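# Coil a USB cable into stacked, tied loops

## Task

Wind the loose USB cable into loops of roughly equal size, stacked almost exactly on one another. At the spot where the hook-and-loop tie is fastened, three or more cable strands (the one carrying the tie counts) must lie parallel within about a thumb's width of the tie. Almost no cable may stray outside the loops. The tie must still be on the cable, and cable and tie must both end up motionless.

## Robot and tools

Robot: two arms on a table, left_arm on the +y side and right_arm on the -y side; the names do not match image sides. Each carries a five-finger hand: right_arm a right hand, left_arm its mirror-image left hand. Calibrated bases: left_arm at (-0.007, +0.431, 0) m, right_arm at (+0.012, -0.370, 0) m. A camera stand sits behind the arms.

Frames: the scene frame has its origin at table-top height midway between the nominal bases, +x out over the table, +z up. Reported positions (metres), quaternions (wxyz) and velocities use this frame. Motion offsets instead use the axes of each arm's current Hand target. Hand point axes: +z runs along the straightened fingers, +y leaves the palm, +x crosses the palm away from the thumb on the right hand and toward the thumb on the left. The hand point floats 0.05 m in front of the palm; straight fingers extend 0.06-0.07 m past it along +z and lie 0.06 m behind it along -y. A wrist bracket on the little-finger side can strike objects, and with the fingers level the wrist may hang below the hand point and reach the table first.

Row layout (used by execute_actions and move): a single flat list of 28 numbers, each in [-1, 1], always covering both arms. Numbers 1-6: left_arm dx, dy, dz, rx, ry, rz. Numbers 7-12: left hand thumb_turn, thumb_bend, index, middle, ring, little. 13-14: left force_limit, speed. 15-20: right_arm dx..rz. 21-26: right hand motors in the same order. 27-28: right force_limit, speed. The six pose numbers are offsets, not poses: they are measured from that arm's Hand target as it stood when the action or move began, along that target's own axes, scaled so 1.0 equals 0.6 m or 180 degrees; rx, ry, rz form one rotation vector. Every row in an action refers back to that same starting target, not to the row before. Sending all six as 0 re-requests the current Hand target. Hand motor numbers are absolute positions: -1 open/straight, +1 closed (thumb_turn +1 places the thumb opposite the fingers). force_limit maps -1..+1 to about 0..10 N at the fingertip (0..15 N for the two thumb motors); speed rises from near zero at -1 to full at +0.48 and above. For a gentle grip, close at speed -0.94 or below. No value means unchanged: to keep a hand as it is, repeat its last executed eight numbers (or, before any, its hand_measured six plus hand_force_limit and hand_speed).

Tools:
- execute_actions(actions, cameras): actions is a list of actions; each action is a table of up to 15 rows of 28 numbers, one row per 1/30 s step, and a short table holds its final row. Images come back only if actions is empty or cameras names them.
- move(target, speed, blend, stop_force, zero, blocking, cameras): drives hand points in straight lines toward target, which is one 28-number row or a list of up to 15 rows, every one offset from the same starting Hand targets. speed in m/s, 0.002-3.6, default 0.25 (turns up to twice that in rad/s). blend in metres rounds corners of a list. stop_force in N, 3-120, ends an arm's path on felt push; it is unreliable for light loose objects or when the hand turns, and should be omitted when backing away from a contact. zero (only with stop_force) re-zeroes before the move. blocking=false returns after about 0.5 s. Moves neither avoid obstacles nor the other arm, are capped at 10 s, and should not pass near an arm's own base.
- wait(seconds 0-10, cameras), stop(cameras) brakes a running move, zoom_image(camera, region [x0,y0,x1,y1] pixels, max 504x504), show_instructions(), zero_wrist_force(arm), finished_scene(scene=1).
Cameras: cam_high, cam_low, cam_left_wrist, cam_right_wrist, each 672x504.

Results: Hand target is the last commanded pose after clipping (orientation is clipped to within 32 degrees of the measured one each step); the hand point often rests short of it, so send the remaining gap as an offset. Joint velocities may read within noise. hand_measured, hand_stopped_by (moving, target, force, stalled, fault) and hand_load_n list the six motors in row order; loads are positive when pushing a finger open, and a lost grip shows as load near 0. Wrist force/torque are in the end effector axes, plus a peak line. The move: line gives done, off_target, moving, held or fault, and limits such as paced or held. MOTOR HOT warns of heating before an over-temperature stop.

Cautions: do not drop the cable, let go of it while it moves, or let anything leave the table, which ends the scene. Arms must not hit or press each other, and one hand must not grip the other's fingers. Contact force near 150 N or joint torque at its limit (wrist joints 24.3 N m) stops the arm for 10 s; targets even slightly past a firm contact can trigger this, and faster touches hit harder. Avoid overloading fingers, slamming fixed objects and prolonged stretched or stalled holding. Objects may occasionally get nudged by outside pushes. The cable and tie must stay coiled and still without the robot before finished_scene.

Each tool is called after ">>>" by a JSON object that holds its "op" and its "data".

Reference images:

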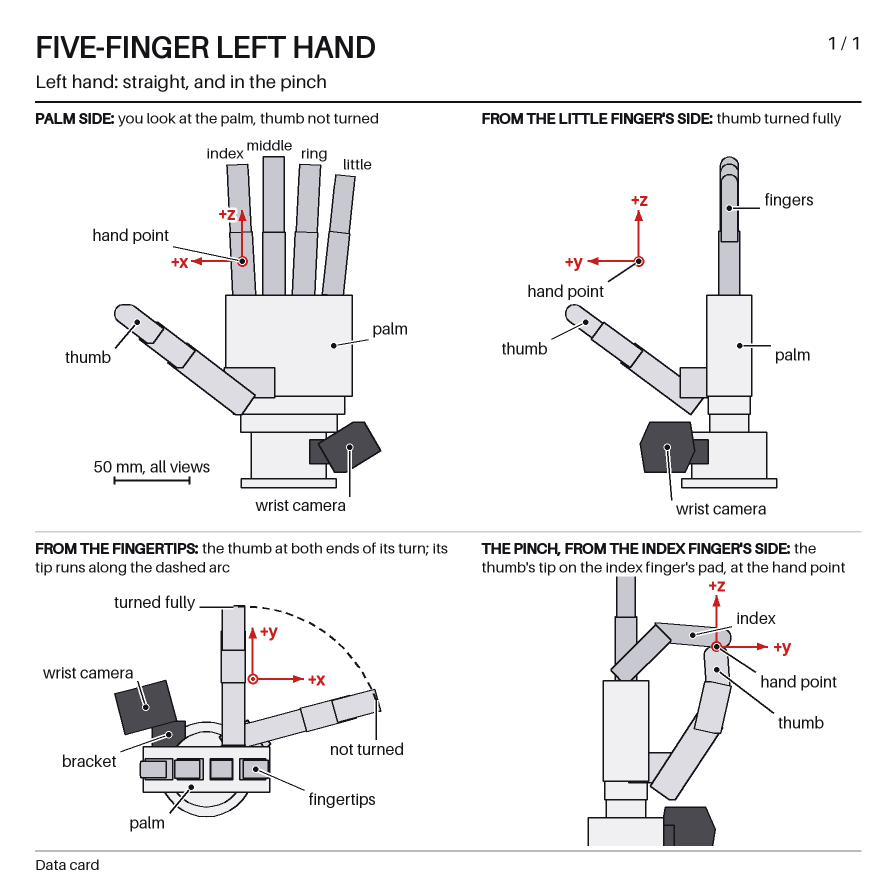

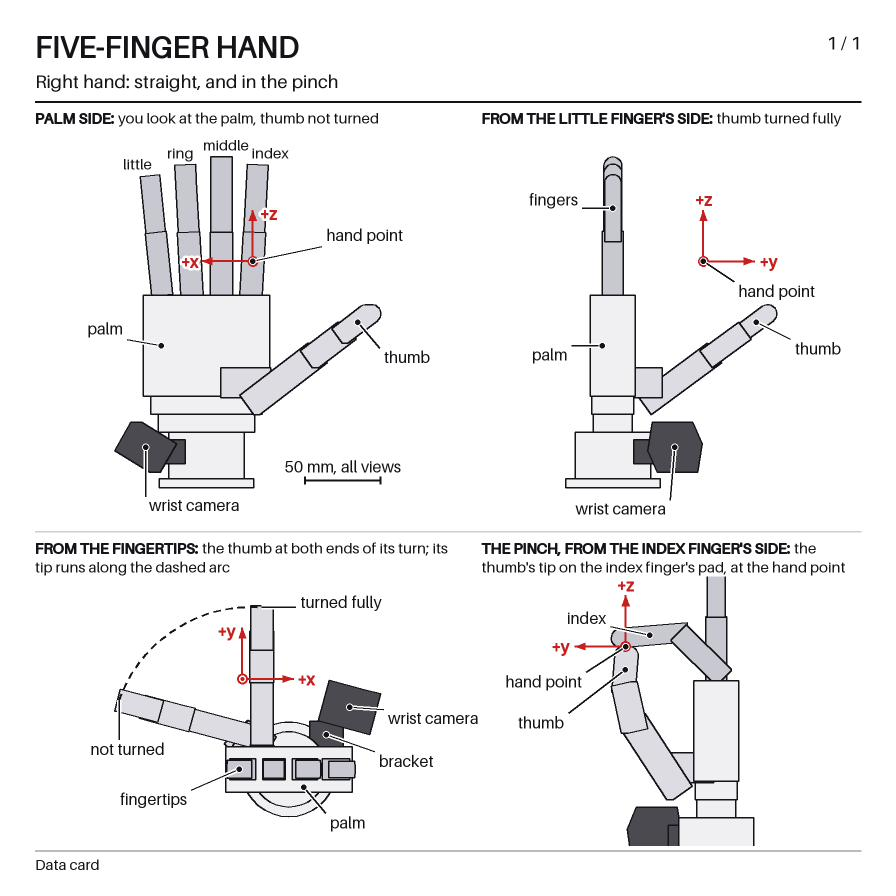

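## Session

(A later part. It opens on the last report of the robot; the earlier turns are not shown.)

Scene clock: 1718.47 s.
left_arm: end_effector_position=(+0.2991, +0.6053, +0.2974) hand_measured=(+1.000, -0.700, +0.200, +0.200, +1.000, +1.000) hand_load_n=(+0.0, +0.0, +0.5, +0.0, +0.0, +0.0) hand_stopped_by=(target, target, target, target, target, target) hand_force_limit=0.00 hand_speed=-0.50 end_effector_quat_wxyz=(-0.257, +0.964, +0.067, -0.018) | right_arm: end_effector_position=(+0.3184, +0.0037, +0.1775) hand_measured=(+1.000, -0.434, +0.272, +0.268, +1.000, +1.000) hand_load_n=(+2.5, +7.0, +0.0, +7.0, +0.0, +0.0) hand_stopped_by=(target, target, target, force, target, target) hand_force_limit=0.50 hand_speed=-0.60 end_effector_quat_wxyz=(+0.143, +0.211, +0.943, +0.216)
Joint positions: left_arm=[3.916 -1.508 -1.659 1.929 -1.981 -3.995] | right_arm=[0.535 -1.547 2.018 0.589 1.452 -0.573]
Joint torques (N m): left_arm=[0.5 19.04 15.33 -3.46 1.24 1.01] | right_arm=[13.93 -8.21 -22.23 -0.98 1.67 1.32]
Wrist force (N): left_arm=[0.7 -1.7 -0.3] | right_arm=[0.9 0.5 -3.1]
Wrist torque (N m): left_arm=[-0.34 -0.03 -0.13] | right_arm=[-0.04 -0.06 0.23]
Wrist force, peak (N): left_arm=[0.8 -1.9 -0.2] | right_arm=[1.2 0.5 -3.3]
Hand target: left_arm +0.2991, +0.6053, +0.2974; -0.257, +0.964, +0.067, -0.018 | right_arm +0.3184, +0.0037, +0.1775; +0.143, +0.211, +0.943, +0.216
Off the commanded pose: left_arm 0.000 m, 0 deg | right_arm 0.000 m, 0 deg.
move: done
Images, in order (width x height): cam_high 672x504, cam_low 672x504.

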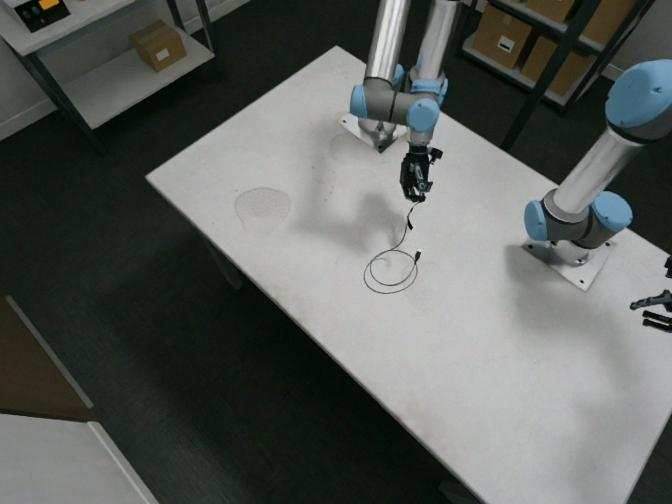

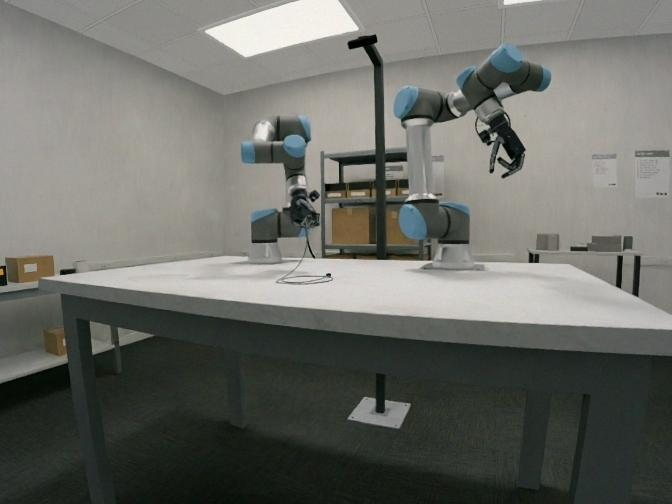

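>>> {"op": "move", "data": {"target": [[0,0,0,0,0,0,1,-0.7,0.2,0.2,1,1,0,-0.5,0.0725,0.0398,0.0598,0,0,0.1111,1,-0.426,0.272,0.272,1,1,0.5,-0.6]], "speed": 0.12, "cameras": ["cam_high"]}}

>>> {"op": "zoom_image", "data": {"camera": "cam_high", "region": [340, 180, 460, 310]}}

>>> {"op": "move", "data": {"target": [[0,0,0,0,0,0,1,-0.7,0.2,0.2,1,1,0,-0.5,0.0632,0.0308,0.0780,0,0,0.1111,1,-0.426,0.272,0.272,1,1,0.5,-0.6]], "speed": 0.12, "cameras": ["cam_high","cam_low"]}}

>>> {"op": "zoom_image", "data": {"camera": "cam_high", "region": [340, 180, 460, 310]}}

>>> {"op": "zoom_image", "data": {"camera": "cam_low", "region": [220, 140, 380, 300]}}

Scene clock: 1724.83 s.
left_arm: end_effector_position=(+0.2991, +0.6053, +0.2974) hand_measured=(+1.000, -0.700, +0.200, +0.200, +1.000, +1.000) hand_load_n=(+0.0, +0.0, +0.0, +0.0, +0.0, +0.0) hand_stopped_by=(target, target, target, target, target, target) hand_force_limit=0.00 hand_speed=-0.50 end_effector_quat_wxyz=(-0.257, +0.964, +0.067, -0.018) | right_arm: end_effector_position=(+0.3015, +0.0557, +0.1499) hand_measured=(+1.000, -0.434, +0.272, +0.268, +1.000, +1.000) hand_load_n=(+2.0, +7.5, +0.0, +7.0, +0.0, +0.0) hand_stopped_by=(target, target, target, force, target, target) hand_force_limit=0.50 hand_speed=-0.60 end_effector_quat_wxyz=(+0.103, +0.371, +0.892, +0.237)
Joint positions: left_arm=[3.916 -1.508 -1.659 1.929 -1.981 -3.995] | right_arm=[0.785 -1.398 1.918 0.527 1.576 -0.007]
Joint torques (N m): left_arm=[1.74 19.8 15.45 -3.32 1.45 1.25] | right_arm=[13.53 -13.77 -22.46 -0.65 1.61 1.12]
Wrist force (N): left_arm=[0.7 -1.8 -0.2] | right_arm=[0.4 0.7 -3.4]
Wrist torque (N m): left_arm=[-0.37 -0.02 -0.13] | right_arm=[0.01 0.02 0.16]
Wrist force, peak (N): left_arm=[0.7 -1.9 -0.4] | right_arm=[0.6 0.9 -3.4]
Hand target: left_arm +0.2991, +0.6053, +0.2974; -0.257, +0.964, +0.067, -0.018 | right_arm +0.3015, +0.0557, +0.1498; +0.103, +0.372, +0.892, +0.237
Off the commanded pose: left_arm 0.000 m, 0 deg | right_arm 0.000 m, 0 deg.
move: done
Images, in order (width x height): cam_high 672x504.

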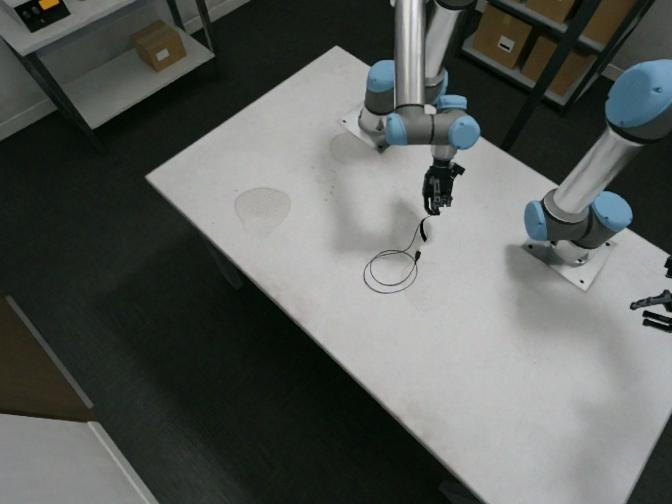

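Scaled by 3.877 from the camera's 672x504 image, which has a finer 960x720 frame.

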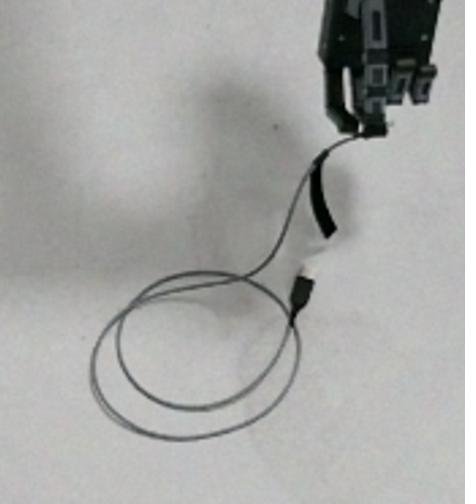

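Scene clock: 1726.97 s.
left_arm: end_effector_position=(+0.2991, +0.6053, +0.2974) hand_measured=(+1.000, -0.700, +0.200, +0.200, +1.000, +1.000) hand_load_n=(+0.0, -0.5, +0.0, +0.0, +0.0, +0.0) hand_stopped_by=(target, target, target, target, target, target) hand_force_limit=0.00 hand_speed=-0.50 end_effector_quat_wxyz=(-0.257, +0.964, +0.067, -0.018) | right_arm: end_effector_position=(+0.3030, +0.1101, +0.1183) hand_measured=(+1.000, -0.434, +0.272, +0.268, +1.000, +1.000) hand_load_n=(+2.5, +7.0, +0.0, +7.0, +0.0, +0.0) hand_stopped_by=(target, target, target, force, target, target) hand_force_limit=0.50 hand_speed=-0.60 end_effector_quat_wxyz=(+0.060, +0.521, +0.814, +0.251) end_effector_velocity=(+0.000, +0.000, -0.001) end_effector_angular_velocity=(+0.001, +0.002, -0.004)
Joint positions: left_arm=[3.916 -1.508 -1.659 1.929 -1.981 -3.995] | right_arm=[0.93 -1.208 1.74 0.521 1.648 0.467]
Joint velocities: left_arm=[within noise] | right_arm=[0.001 0.002 -0.001 0 0.001 0.005]
Joint torques (N m): left_arm=[0.15 18.11 15.7 -3.41 1.31 1.1] | right_arm=[14.39 -21.63 -21.47 3.5 1.85 0.99]
Wrist force (N): left_arm=[0.6 -1.7 -0.1] | right_arm=[0.3 0.9 -2.8]
Wrist torque (N m): left_arm=[-0.36 0.00 -0.13] | right_arm=[-0.01 0.06 0.13]
Wrist force, peak (N): left_arm=[0.8 -1.8 -0.2] | right_arm=[0.7 0.9 -3.5]
Hand target: left_arm +0.2991, +0.6053, +0.2974; -0.257, +0.964, +0.067, -0.018 | right_arm +0.3030, +0.1102, +0.1182; +0.060, +0.521, +0.814, +0.251
Off the commanded pose: left_arm 0.000 m, 0 deg | right_arm 0.000 m, 0 deg.
move: done
Images, in order (width x height): cam_high 672x504, cam_low 672x504.

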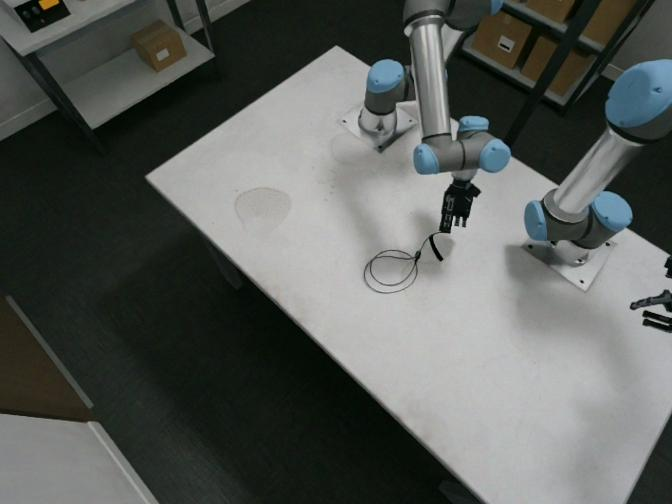

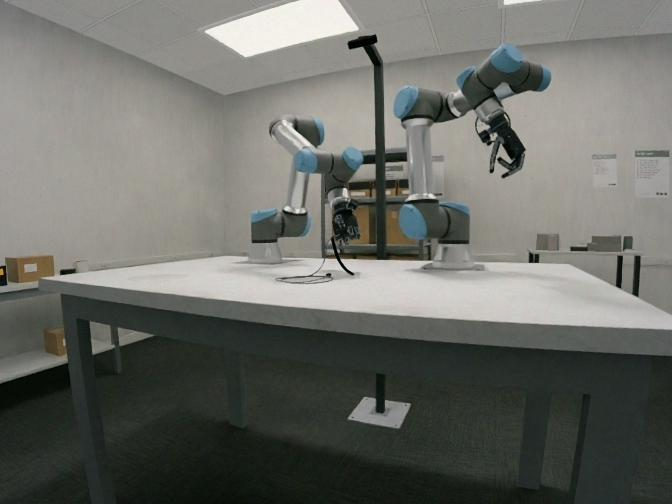

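Scaled by 3.877 from the camera's 672x504 image, which has a finer 960x720 frame.

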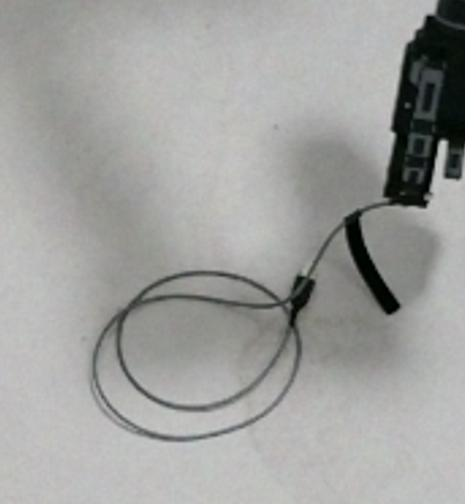

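Scaled by 3.150 from the camera's 672x504 image, which has a finer 960x720 frame.

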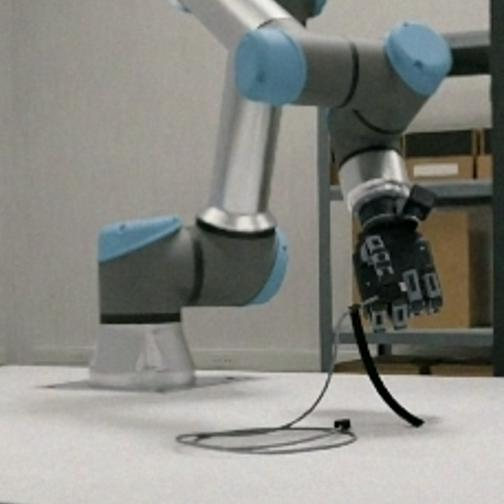

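>>> {"op": "execute_actions", "data": {"actions": []}}

>>> {"op": "zoom_image", "data": {"camera": "cam_high", "region": [340, 180, 460, 310]}}

>>> {"op": "zoom_image", "data": {"camera": "cam_low", "region": [220, 160, 400, 300]}}

Scene clock: 1736.83 s.
left_arm: end_effector_position=(+0.2991, +0.6053, +0.2974) hand_measured=(+1.000, -0.700, +0.200, +0.200, +1.000, +1.000) hand_load_n=(+0.0, +0.0, +0.0, +0.0, +0.5, +0.0) hand_stopped_by=(target, target, target, target, target, target) hand_force_limit=0.00 hand_speed=-0.50 end_effector_quat_wxyz=(-0.257, +0.964, +0.067, -0.018) | right_arm: end_effector_position=(+0.3030, +0.1102, +0.1182) hand_measured=(+1.000, -0.434, +0.272, +0.268, +1.000, +1.000) hand_load_n=(+2.0, +7.5, +0.0, +7.0, +0.0, +0.0) hand_stopped_by=(target, target, target, force, target, target) hand_force_limit=0.50 hand_speed=-0.60 end_effector_quat_wxyz=(+0.060, +0.521, +0.814, +0.251)
Joint positions: left_arm=[3.916 -1.508 -1.659 1.929 -1.981 -3.995] | right_arm=[0.93 -1.208 1.74 0.521 1.648 0.468]
Joint velocities: within noise
Joint torques (N m): left_arm=[0.71 18.52 15.25 -3.34 1.4 1.09] | right_arm=[14.03 -22.45 -21.41 3.5 1.79 1.21]
Wrist force (N): left_arm=[0.8 -1.7 0.0] | right_arm=[0.5 1.2 -3.0]
Wrist torque (N m): left_arm=[-0.36 -0.03 -0.12] | right_arm=[0.05 0.03 0.16]
Wrist force, peak (N): left_arm=[0.9 -1.8 -0.3] | right_arm=[0.5 1.0 -3.6]
Hand target: left_arm +0.2991, +0.6053, +0.2974; -0.257, +0.964, +0.067, -0.018 | right_arm +0.3030, +0.1102, +0.1182; +0.060, +0.521, +0.814, +0.251
Off the commanded pose: left_arm 0.000 m, 0 deg | right_arm 0.000 m, 0 deg.
camera_calibration:
cam_left_wrist: T_world_to_cam=[[0.112264, 0.862525, 0.493403, -0.705673], [0.911262, -0.287362, 0.295001, -0.180939], [0.396231, 0.416501, -0.818247, -0.0130783], [0, 0, 0, 1]] pos_world=[0.249286, 0.562113, 0.390857]
cam_right_wrist: T_world_to_cam=[[0.644307, 0.567071, 0.513126, -0.320342], [0.390259, -0.820818, 0.417081, -0.079488], [0.657698, -0.0684764, -0.750163, 0.00604723], [0, 0, 0, 1]] pos_world=[0.233442, 0.116825, 0.202065]

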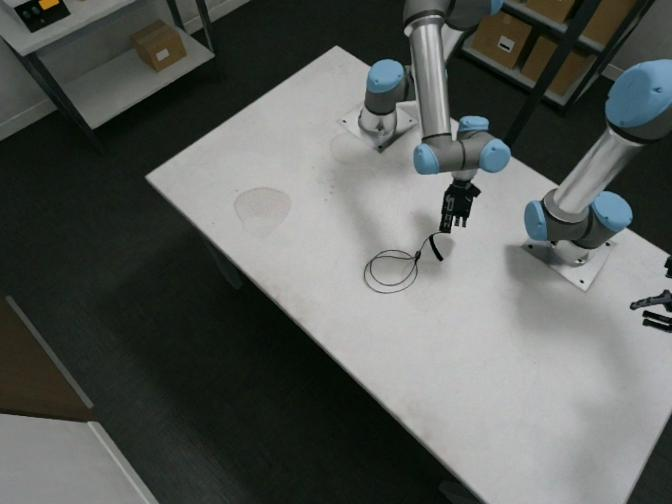

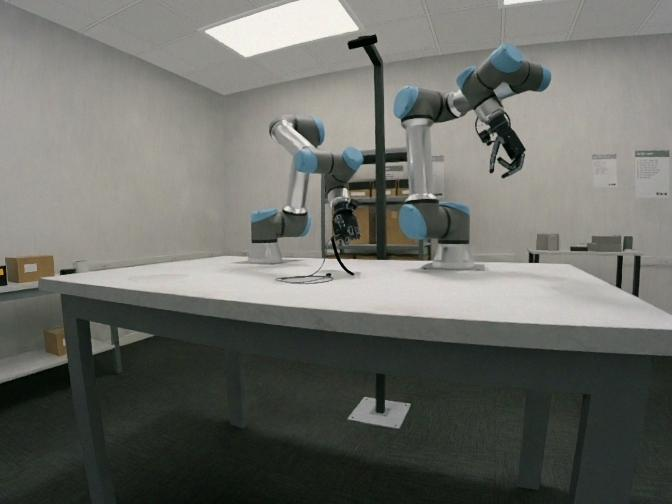

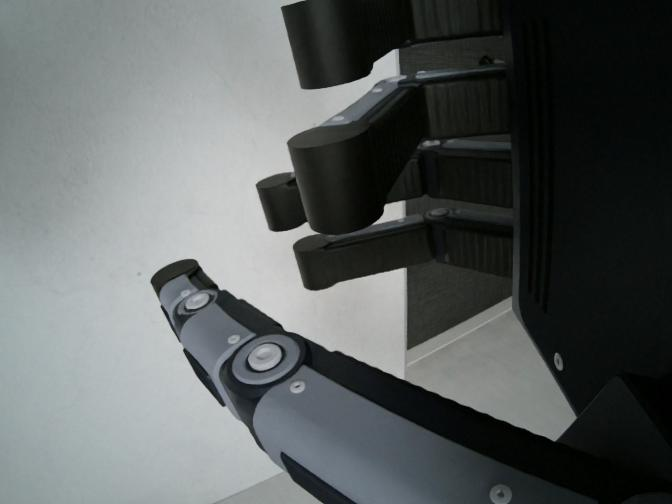

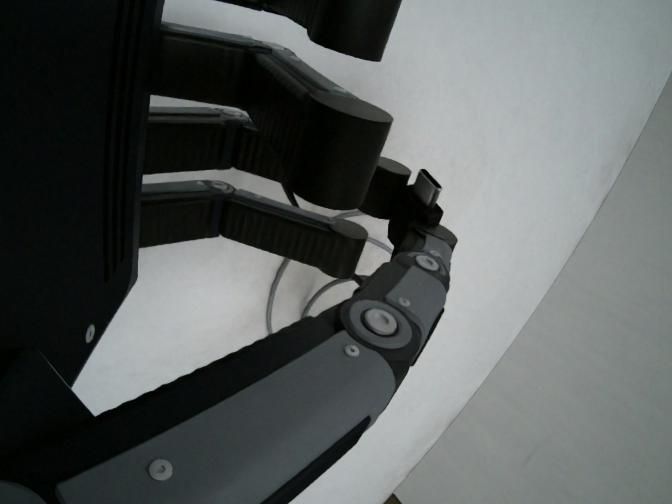

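Scaled by 3.877 from the camera's 672x504 image, which has a finer 960x720 frame.

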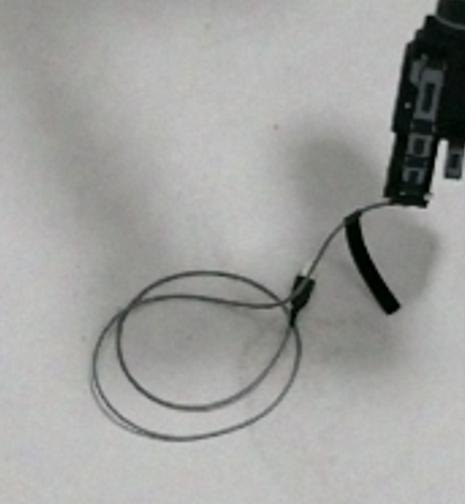

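Scaled by 2.800 from the camera's 672x504 image, which has a finer 960x720 frame.

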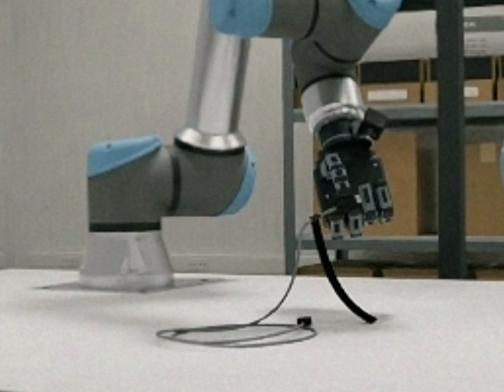

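>>> {"op": "move", "data": {"target": [0,0,0,0,0,0,1,-0.7,0.2,0.2,1,1,0,-0.5,0.0395,0.0418,0.0407,0,0,0.0944,1,-0.426,0.272,0.272,1,1,0.5,-0.6], "speed": 0.12, "cameras": ["cam_high","cam_low"]}}

>>> {"op": "zoom_image", "data": {"camera": "cam_high", "region": [340, 180, 460, 310]}}

>>> {"op": "zoom_image", "data": {"camera": "cam_low", "region": [260, 200, 360, 300]}}

Scene clock: 1743.10 s.
left_arm: end_effector_position=(+0.2991, +0.6053, +0.2974) hand_measured=(+1.000, -0.700, +0.200, +0.200, +1.000, +1.000) hand_load_n=(+0.0, -0.5, +0.0, +0.0, +0.0, +0.5) hand_stopped_by=(target, target, target, target, target, target) hand_force_limit=0.00 hand_speed=-0.50 end_effector_quat_wxyz=(-0.257, +0.964, +0.067, -0.018) | right_arm: end_effector_position=(+0.3216, +0.1477, +0.1128) hand_measured=(+1.000, -0.434, +0.272, +0.268, +1.000, +1.000) hand_load_n=(+2.0, +7.0, +0.0, +7.0, +0.0, +0.0) hand_stopped_by=(target, target, target, force, target, target) hand_force_limit=0.50 hand_speed=-0.60 end_effector_quat_wxyz=(+0.023, +0.635, +0.728, +0.258)
Joint positions: left_arm=[3.916 -1.508 -1.659 1.929 -1.981 -3.995] | right_arm=[0.967 -1.082 1.542 0.595 1.666 0.796]
Joint torques (N m): left_arm=[-0.82 18.85 16.15 -3.41 1.26 0.99] | right_arm=[14.06 -27.93 -22.16 3.63 1.78 1.14]
Wrist force (N): left_arm=[0.7 -1.7 -0.3] | right_arm=[0.3 1.0 -2.8]
Wrist torque (N m): left_arm=[-0.35 -0.02 -0.13] | right_arm=[0.03 0.07 0.11]
Wrist force, peak (N): left_arm=[0.8 -1.9 -0.2] | right_arm=[0.6 1.0 -3.5]
Hand target: left_arm +0.2991, +0.6053, +0.2974; -0.257, +0.964, +0.067, -0.018 | right_arm +0.3216, +0.1477, +0.1128; +0.023, +0.635, +0.728, +0.258
Off the commanded pose: left_arm 0.000 m, 0 deg | right_arm 0.000 m, 0 deg.
move: done
Images, in order (width x height): cam_high 672x504, cam_low 672x504.

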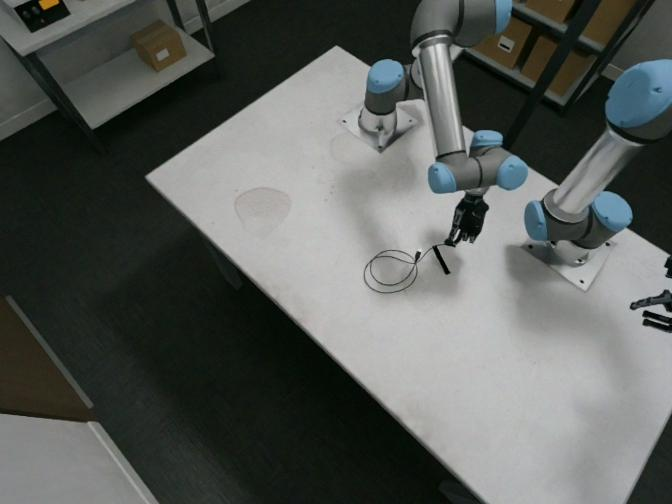

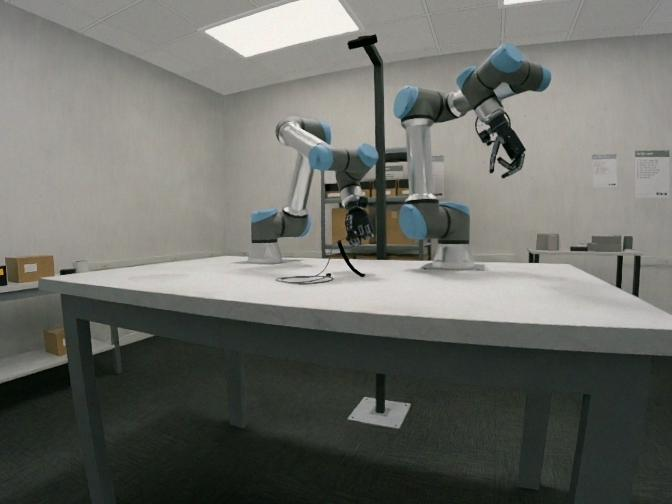

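Scaled by 3.877 from the camera's 672x504 image, which has a finer 960x720 frame.

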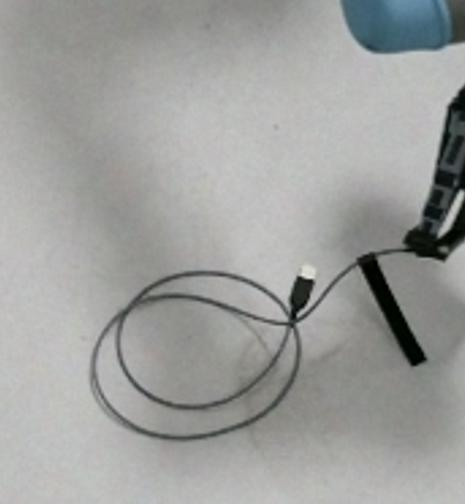

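Scaled by 5.040 from the camera's 672x504 image, which has a finer 960x720 frame.

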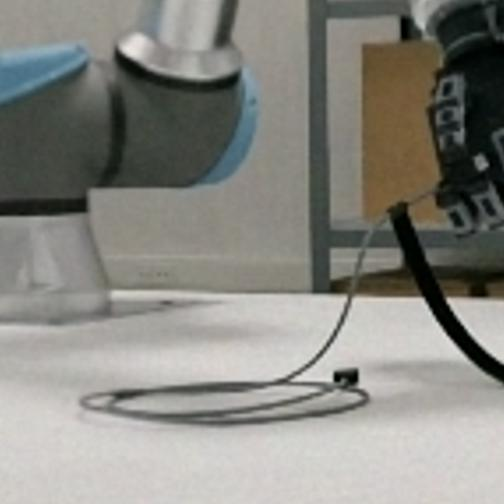

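>>> {"op": "move", "data": {"target": [0,0,0,0,0,0,1,-0.7,0.2,0.2,1,1,0,-0.5,0.0491,0.0298,0.0485,0,0,0.1,1,-0.426,0.272,0.272,1,1,0.5,-0.6], "speed": 0.12, "cameras": ["cam_high","cam_low"]}}

>>> {"op": "zoom_image", "data": {"camera": "cam_high", "region": [340, 180, 460, 310]}}

>>> {"op": "zoom_image", "data": {"camera": "cam_low", "region": [260, 200, 360, 300]}}

Scene clock: 1746.77 s.
left_arm: end_effector_position=(+0.2991, +0.6053, +0.2974) hand_measured=(+1.000, -0.700, +0.200, +0.200, +1.000, +1.000) hand_load_n=(+0.0, +0.0, +0.0, +0.0, +0.5, +0.0) hand_stopped_by=(target, target, target, target, target, target) hand_force_limit=0.00 hand_speed=-0.50 end_effector_quat_wxyz=(-0.257, +0.964, +0.067, -0.018) | right_arm: end_effector_position=(+0.3428, +0.1864, +0.1035) hand_measured=(+1.000, -0.434, +0.272, +0.268, +1.000, +1.000) hand_load_n=(+2.0, +7.0, +0.0, +6.5, +0.0, +0.0) hand_stopped_by=(target, target, target, force, target, target) hand_force_limit=0.50 hand_speed=-0.60 end_effector_quat_wxyz=(-0.018, +0.741, +0.620, +0.258)
Joint positions: left_arm=[3.916 -1.508 -1.659 1.929 -1.981 -3.995] | right_arm=[0.982 -0.942 1.314 0.686 1.674 1.124]
Joint torques (N m): left_arm=[-0.18 19.38 15.24 -3.4 1.28 1.04] | right_arm=[14.51 -33.65 -23.14 3.64 1.77 1.09]
Wrist force (N): left_arm=[0.6 -1.6 -0.4] | right_arm=[0.1 0.3 -2.9]
Wrist torque (N m): left_arm=[-0.33 -0.01 -0.14] | right_arm=[-0.06 0.13 0.05]
Wrist force, peak (N): left_arm=[0.8 -1.8 -0.3] | right_arm=[0.7 1.3 -3.1]
Hand target: left_arm +0.2991, +0.6053, +0.2974; -0.257, +0.964, +0.067, -0.018 | right_arm +0.3428, +0.1865, +0.1035; -0.018, +0.741, +0.619, +0.258
Off the commanded pose: left_arm 0.000 m, 0 deg | right_arm 0.000 m, 0 deg.
move: done
Images, in order (width x height): cam_high 672x504, cam_low 672x504.

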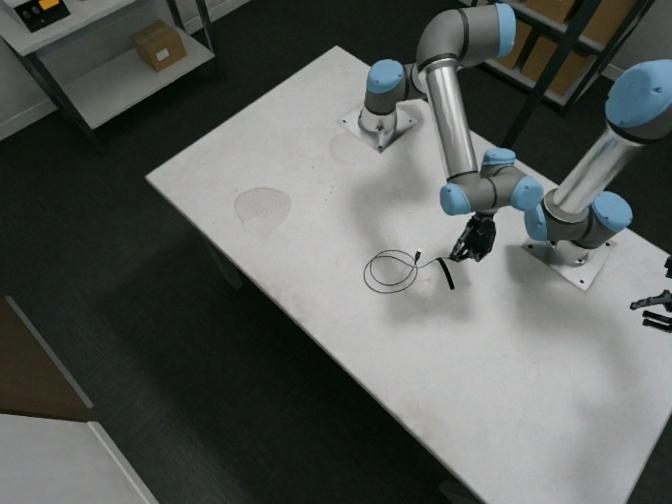

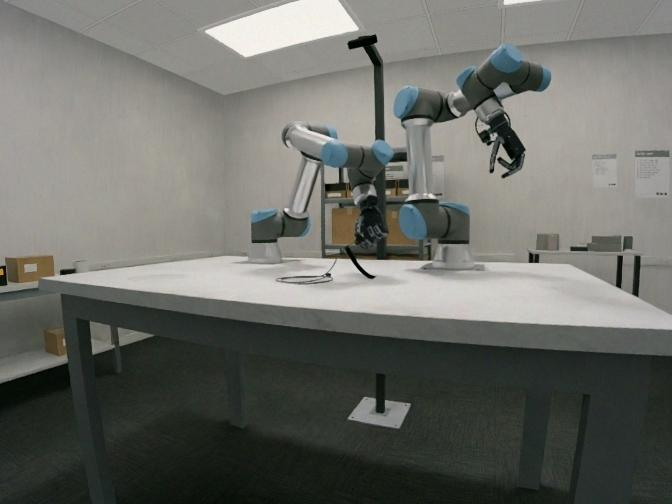

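Scaled by 3.877 from the camera's 672x504 image, which has a finer 960x720 frame.

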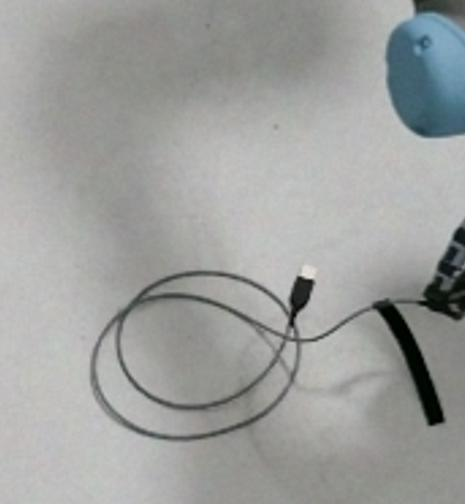

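Scaled by 5.040 from the camera's 672x504 image, which has a finer 960x720 frame.

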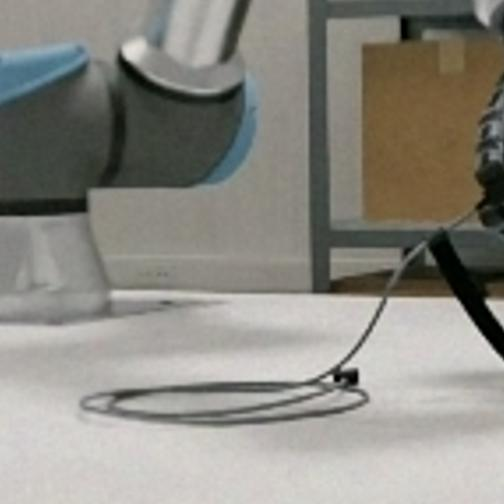

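>>> {"op": "move", "data": {"target": [0,0,0,0,0,0,1,-0.7,0.2,0.2,1,1,0,-0.5,0.0462,0.0302,0.038,0,0,0.1111,1,-0.426,0.272,0.272,1,1,0.5,-0.6], "speed": 0.12, "cameras": ["cam_high","cam_low"]}}

>>> {"op": "zoom_image", "data": {"camera": "cam_high", "region": [340, 180, 460, 310]}}

>>> {"op": "zoom_image", "data": {"camera": "cam_low", "region": [260, 200, 360, 300]}}

Scene clock: 1750.23 s.
left_arm: end_effector_position=(+0.2991, +0.6053, +0.2974) hand_measured=(+1.000, -0.700, +0.200, +0.200, +1.000, +1.000) hand_load_n=(+0.0, +0.0, +0.0, +0.0, +0.0, +0.0) hand_stopped_by=(target, target, target, target, target, target) hand_force_limit=0.00 hand_speed=-0.50 end_effector_quat_wxyz=(-0.257, +0.964, +0.067, -0.018) | right_arm: end_effector_position=(+0.3705, +0.2153, +0.1003) hand_measured=(+1.000, -0.434, +0.272, +0.268, +1.000, +1.000) hand_load_n=(+2.0, +7.5, +0.0, +6.5, +0.5, +0.0) hand_stopped_by=(target, target, target, force, target, target) hand_force_limit=0.50 hand_speed=-0.60 end_effector_quat_wxyz=(-0.062, +0.837, +0.482, +0.251)
Joint positions: left_arm=[3.916 -1.508 -1.659 1.929 -1.981 -3.995] | right_arm=[0.963 -0.812 1.065 0.802 1.664 1.456]
Joint torques (N m): left_arm=[0.73 18.11 15.67 -3.47 1.34 1.03] | right_arm=[-13.28 -38.54 -23.94 3.45 0.99 1.18]
Wrist force (N): left_arm=[0.9 -1.8 -0.3] | right_arm=[0.0 0.5 -2.4]
Wrist torque (N m): left_arm=[-0.36 -0.05 -0.11] | right_arm=[-0.06 0.15 0.02]
Wrist force, peak (N): left_arm=[0.7 -1.8 -0.5] | right_arm=[0.5 0.5 -3.3]
Hand target: left_arm +0.2991, +0.6053, +0.2974; -0.257, +0.964, +0.067, -0.018 | right_arm +0.3706, +0.2154, +0.1003; -0.062, +0.838, +0.481, +0.251
Off the commanded pose: left_arm 0.000 m, 0 deg | right_arm 0.000 m, 0 deg.
move: done
Images, in order (width x height): cam_high 672x504, cam_low 672x504.

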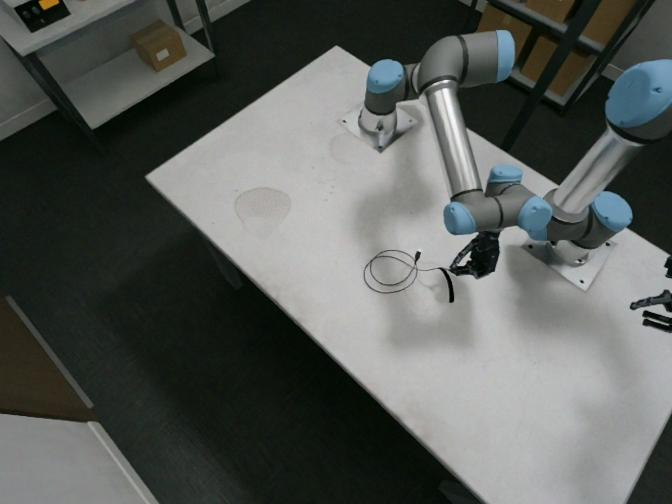

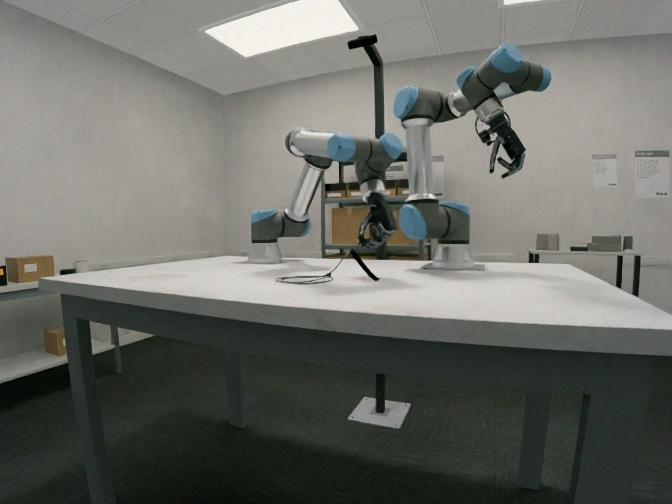

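Scaled by 3.877 from the camera's 672x504 image, which has a finer 960x720 frame.

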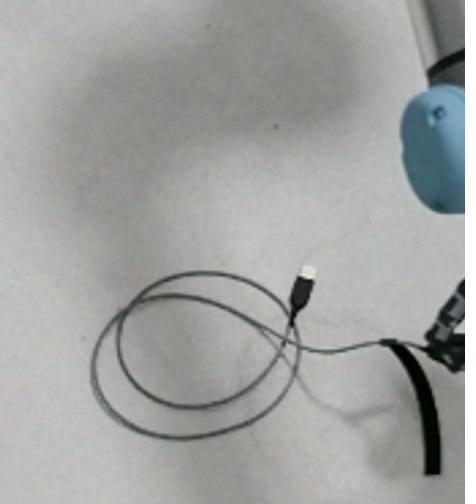

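Scaled by 5.040 from the camera's 672x504 image, which has a finer 960x720 frame.

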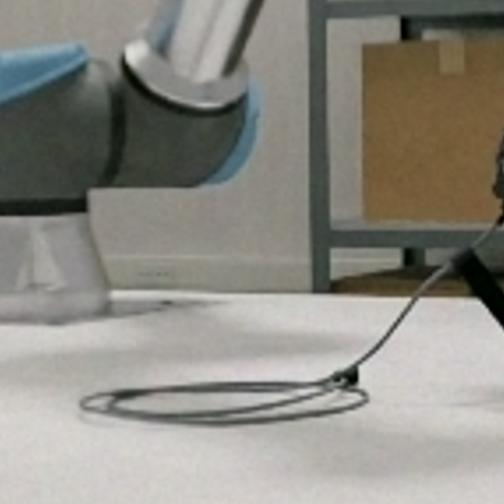

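>>> {"op": "move", "data": {"target": [0,0,0,0,0,0,1,-0.7,0.2,0.2,1,1,0,-0.5,0.0482,0.0843,0.0521,0,0,0.1389,1,-0.426,0.272,0.272,1,1,0.5,-0.6], "speed": 0.12, "cameras": ["cam_high","cam_low"]}}

>>> {"op": "zoom_image", "data": {"camera": "cam_high", "region": [340, 180, 460, 310]}}

>>> {"op": "zoom_image", "data": {"camera": "cam_low", "region": [260, 200, 360, 300]}}

Scene clock: 1754.57 s.
left_arm: end_effector_position=(+0.2991, +0.6053, +0.2974) hand_measured=(+1.000, -0.700, +0.200, +0.200, +1.000, +1.000) hand_load_n=(+0.0, -0.5, +0.0, +0.0, +0.0, +0.0) hand_stopped_by=(target, target, target, target, target, target) hand_force_limit=0.00 hand_speed=-0.50 end_effector_quat_wxyz=(-0.257, +0.964, +0.067, -0.018) | right_arm: end_effector_position=(+0.4360, +0.2218, +0.0940) hand_measured=(+1.000, -0.434, +0.272, +0.268, +1.000, +1.000) hand_load_n=(+2.0, +7.5, +0.0, +7.0, +0.5, +0.0) hand_stopped_by=(target, target, target, force, target, target) hand_force_limit=0.50 hand_speed=-0.60 end_effector_quat_wxyz=(-0.115, +0.922, +0.289, +0.232)
Joint positions: left_arm=[3.916 -1.508 -1.659 1.929 -1.981 -3.995] | right_arm=[0.861 -0.661 0.77 0.939 1.614 1.804]
Joint torques (N m): left_arm=[-0.21 18.29 15.33 -3.4 1.4 0.88] | right_arm=[-13.92 -43.77 -24.49 3.53 -1.53 1.14]
Wrist force (N): left_arm=[0.7 -1.6 -0.2] | right_arm=[0.2 0.6 -2.8]
Wrist torque (N m): left_arm=[-0.34 -0.02 -0.13] | right_arm=[-0.01 0.12 -0.01]
Wrist force, peak (N): left_arm=[0.9 -1.8 -0.3] | right_arm=[0.1 0.8 -3.0]
Hand target: left_arm +0.2991, +0.6053, +0.2974; -0.257, +0.964, +0.067, -0.018 | right_arm +0.4361, +0.2218, +0.0940; -0.115, +0.922, +0.289, +0.231
Off the commanded pose: left_arm 0.000 m, 0 deg | right_arm 0.000 m, 0 deg.
move: done
Images, in order (width x height): cam_high 672x504, cam_low 672x504.

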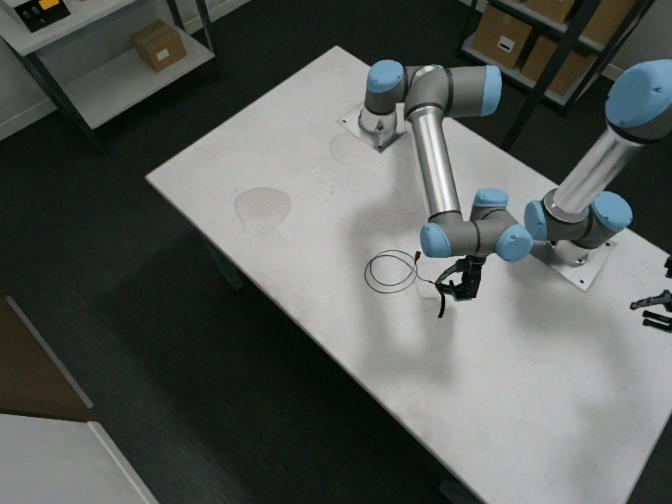

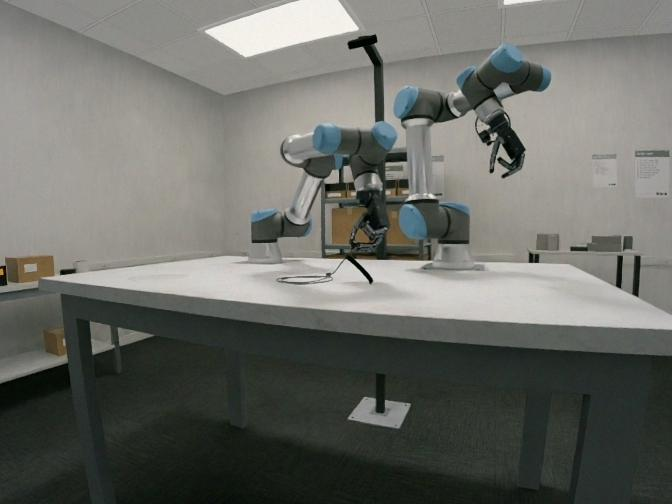

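Scaled by 3.877 from the camera's 672x504 image, which has a finer 960x720 frame.

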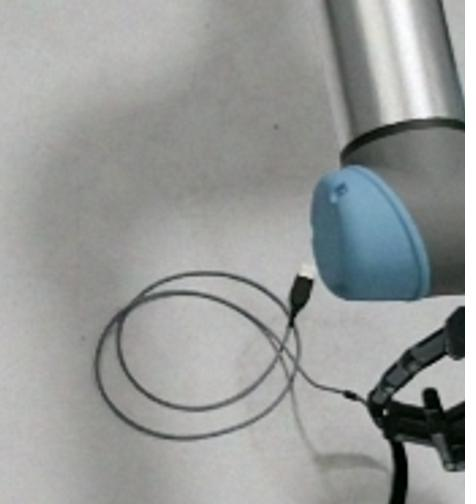

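Scaled by 5.040 from the camera's 672x504 image, which has a finer 960x720 frame.

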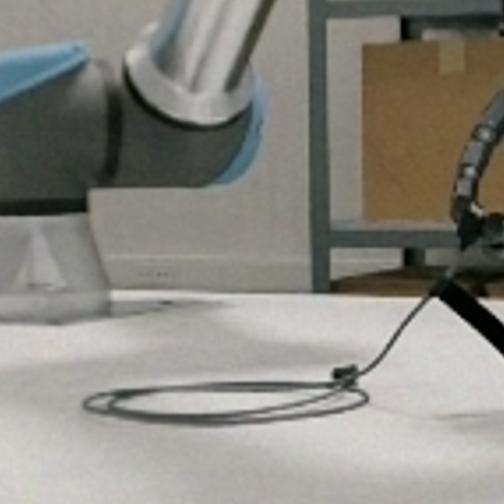

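>>> {"op": "move", "data": {"target": [0,0,0,0,0,0,1,-0.7,0.2,0.2,1,1,0,-0.5,0.0233,0.0782,0.0397,0,0,0.1389,1,-0.426,0.272,0.272,1,1,0.5,-0.6], "speed": 0.12, "cameras": ["cam_high","cam_low"]}}

>>> {"op": "zoom_image", "data": {"camera": "cam_high", "region": [340, 220, 460, 350]}}

>>> {"op": "zoom_image", "data": {"camera": "cam_low", "region": [260, 200, 360, 300]}}

Scene clock: 1759.77 s.
left_arm: end_effector_position=(+0.2991, +0.6053, +0.2974) hand_measured=(+1.000, -0.700, +0.200, +0.200, +1.000, +1.000) hand_load_n=(+0.0, +0.0, +0.0, +0.0, +0.0, +0.0) hand_stopped_by=(target, target, target, target, target, target) hand_force_limit=0.00 hand_speed=-0.50 end_effector_quat_wxyz=(-0.257, +0.964, +0.067, -0.018) | right_arm: end_effector_position=(+0.4822, +0.1989, +0.0766) hand_measured=(+1.000, -0.434, +0.272, +0.268, +1.000, +1.000) hand_load_n=(+2.0, +7.5, +0.0, +6.5, +0.0, +0.0) hand_stopped_by=(target, target, target, force, target, target) hand_force_limit=0.50 hand_speed=-0.60 end_effector_quat_wxyz=(-0.163, +0.962, +0.082, +0.201)
Joint positions: left_arm=[3.916 -1.508 -1.659 1.929 -1.981 -3.995] | right_arm=[0.751 -0.597 0.67 0.975 1.559 2.144]
Joint torques (N m): left_arm=[-0.07 18.52 15.81 -3.44 1.3 1.02] | right_arm=[-13.84 -44.98 -23.22 3.49 -1.68 1.14]
Wrist force (N): left_arm=[0.8 -1.7 -0.2] | right_arm=[-0.2 0.6 -1.8]
Wrist torque (N m): left_arm=[-0.36 -0.04 -0.12] | right_arm=[-0.06 0.13 -0.04]
Wrist force, peak (N): left_arm=[0.7 -1.9 -0.3] | right_arm=[0.2 0.8 -2.8]
Hand target: left_arm +0.2991, +0.6053, +0.2974; -0.257, +0.964, +0.067, -0.018 | right_arm +0.4823, +0.1989, +0.0766; -0.163, +0.962, +0.082, +0.201
Off the commanded pose: left_arm 0.000 m, 0 deg | right_arm 0.000 m, 0 deg.
move: done
Images, in order (width x height): cam_high 672x504, cam_low 672x504.

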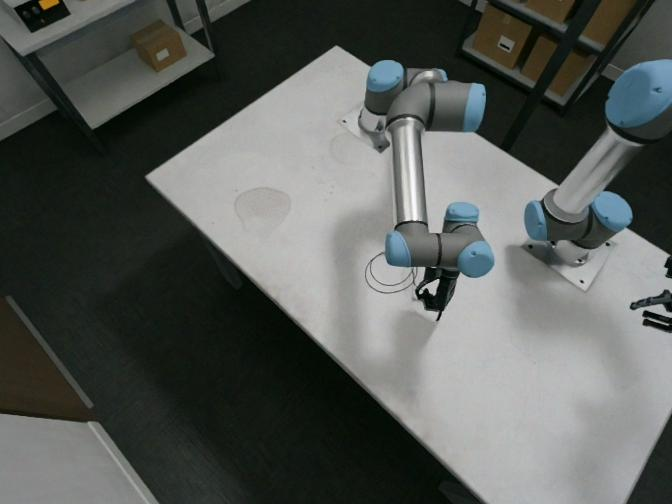

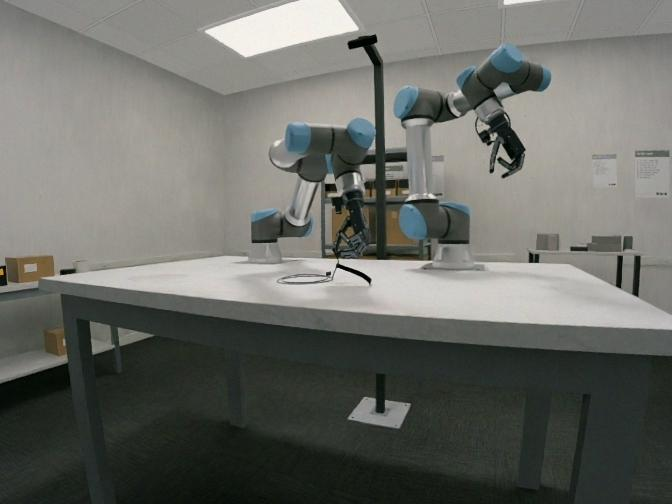

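Scaled by 3.877 from the camera's 672x504 image, which has a finer 960x720 frame.

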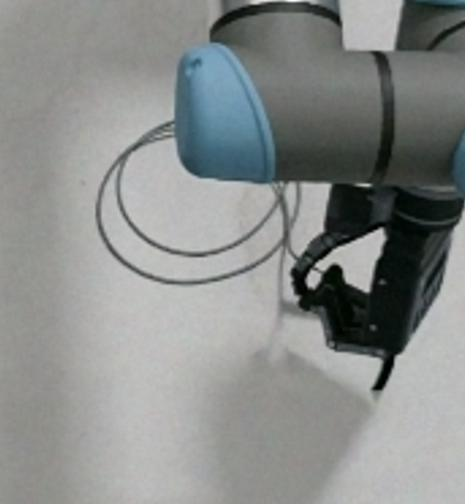

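Scaled by 5.040 from the camera's 672x504 image, which has a finer 960x720 frame.

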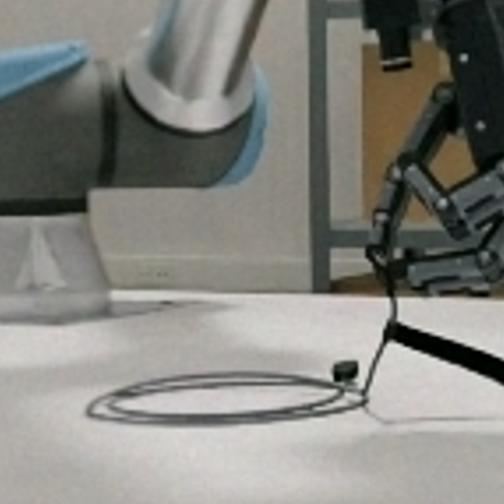

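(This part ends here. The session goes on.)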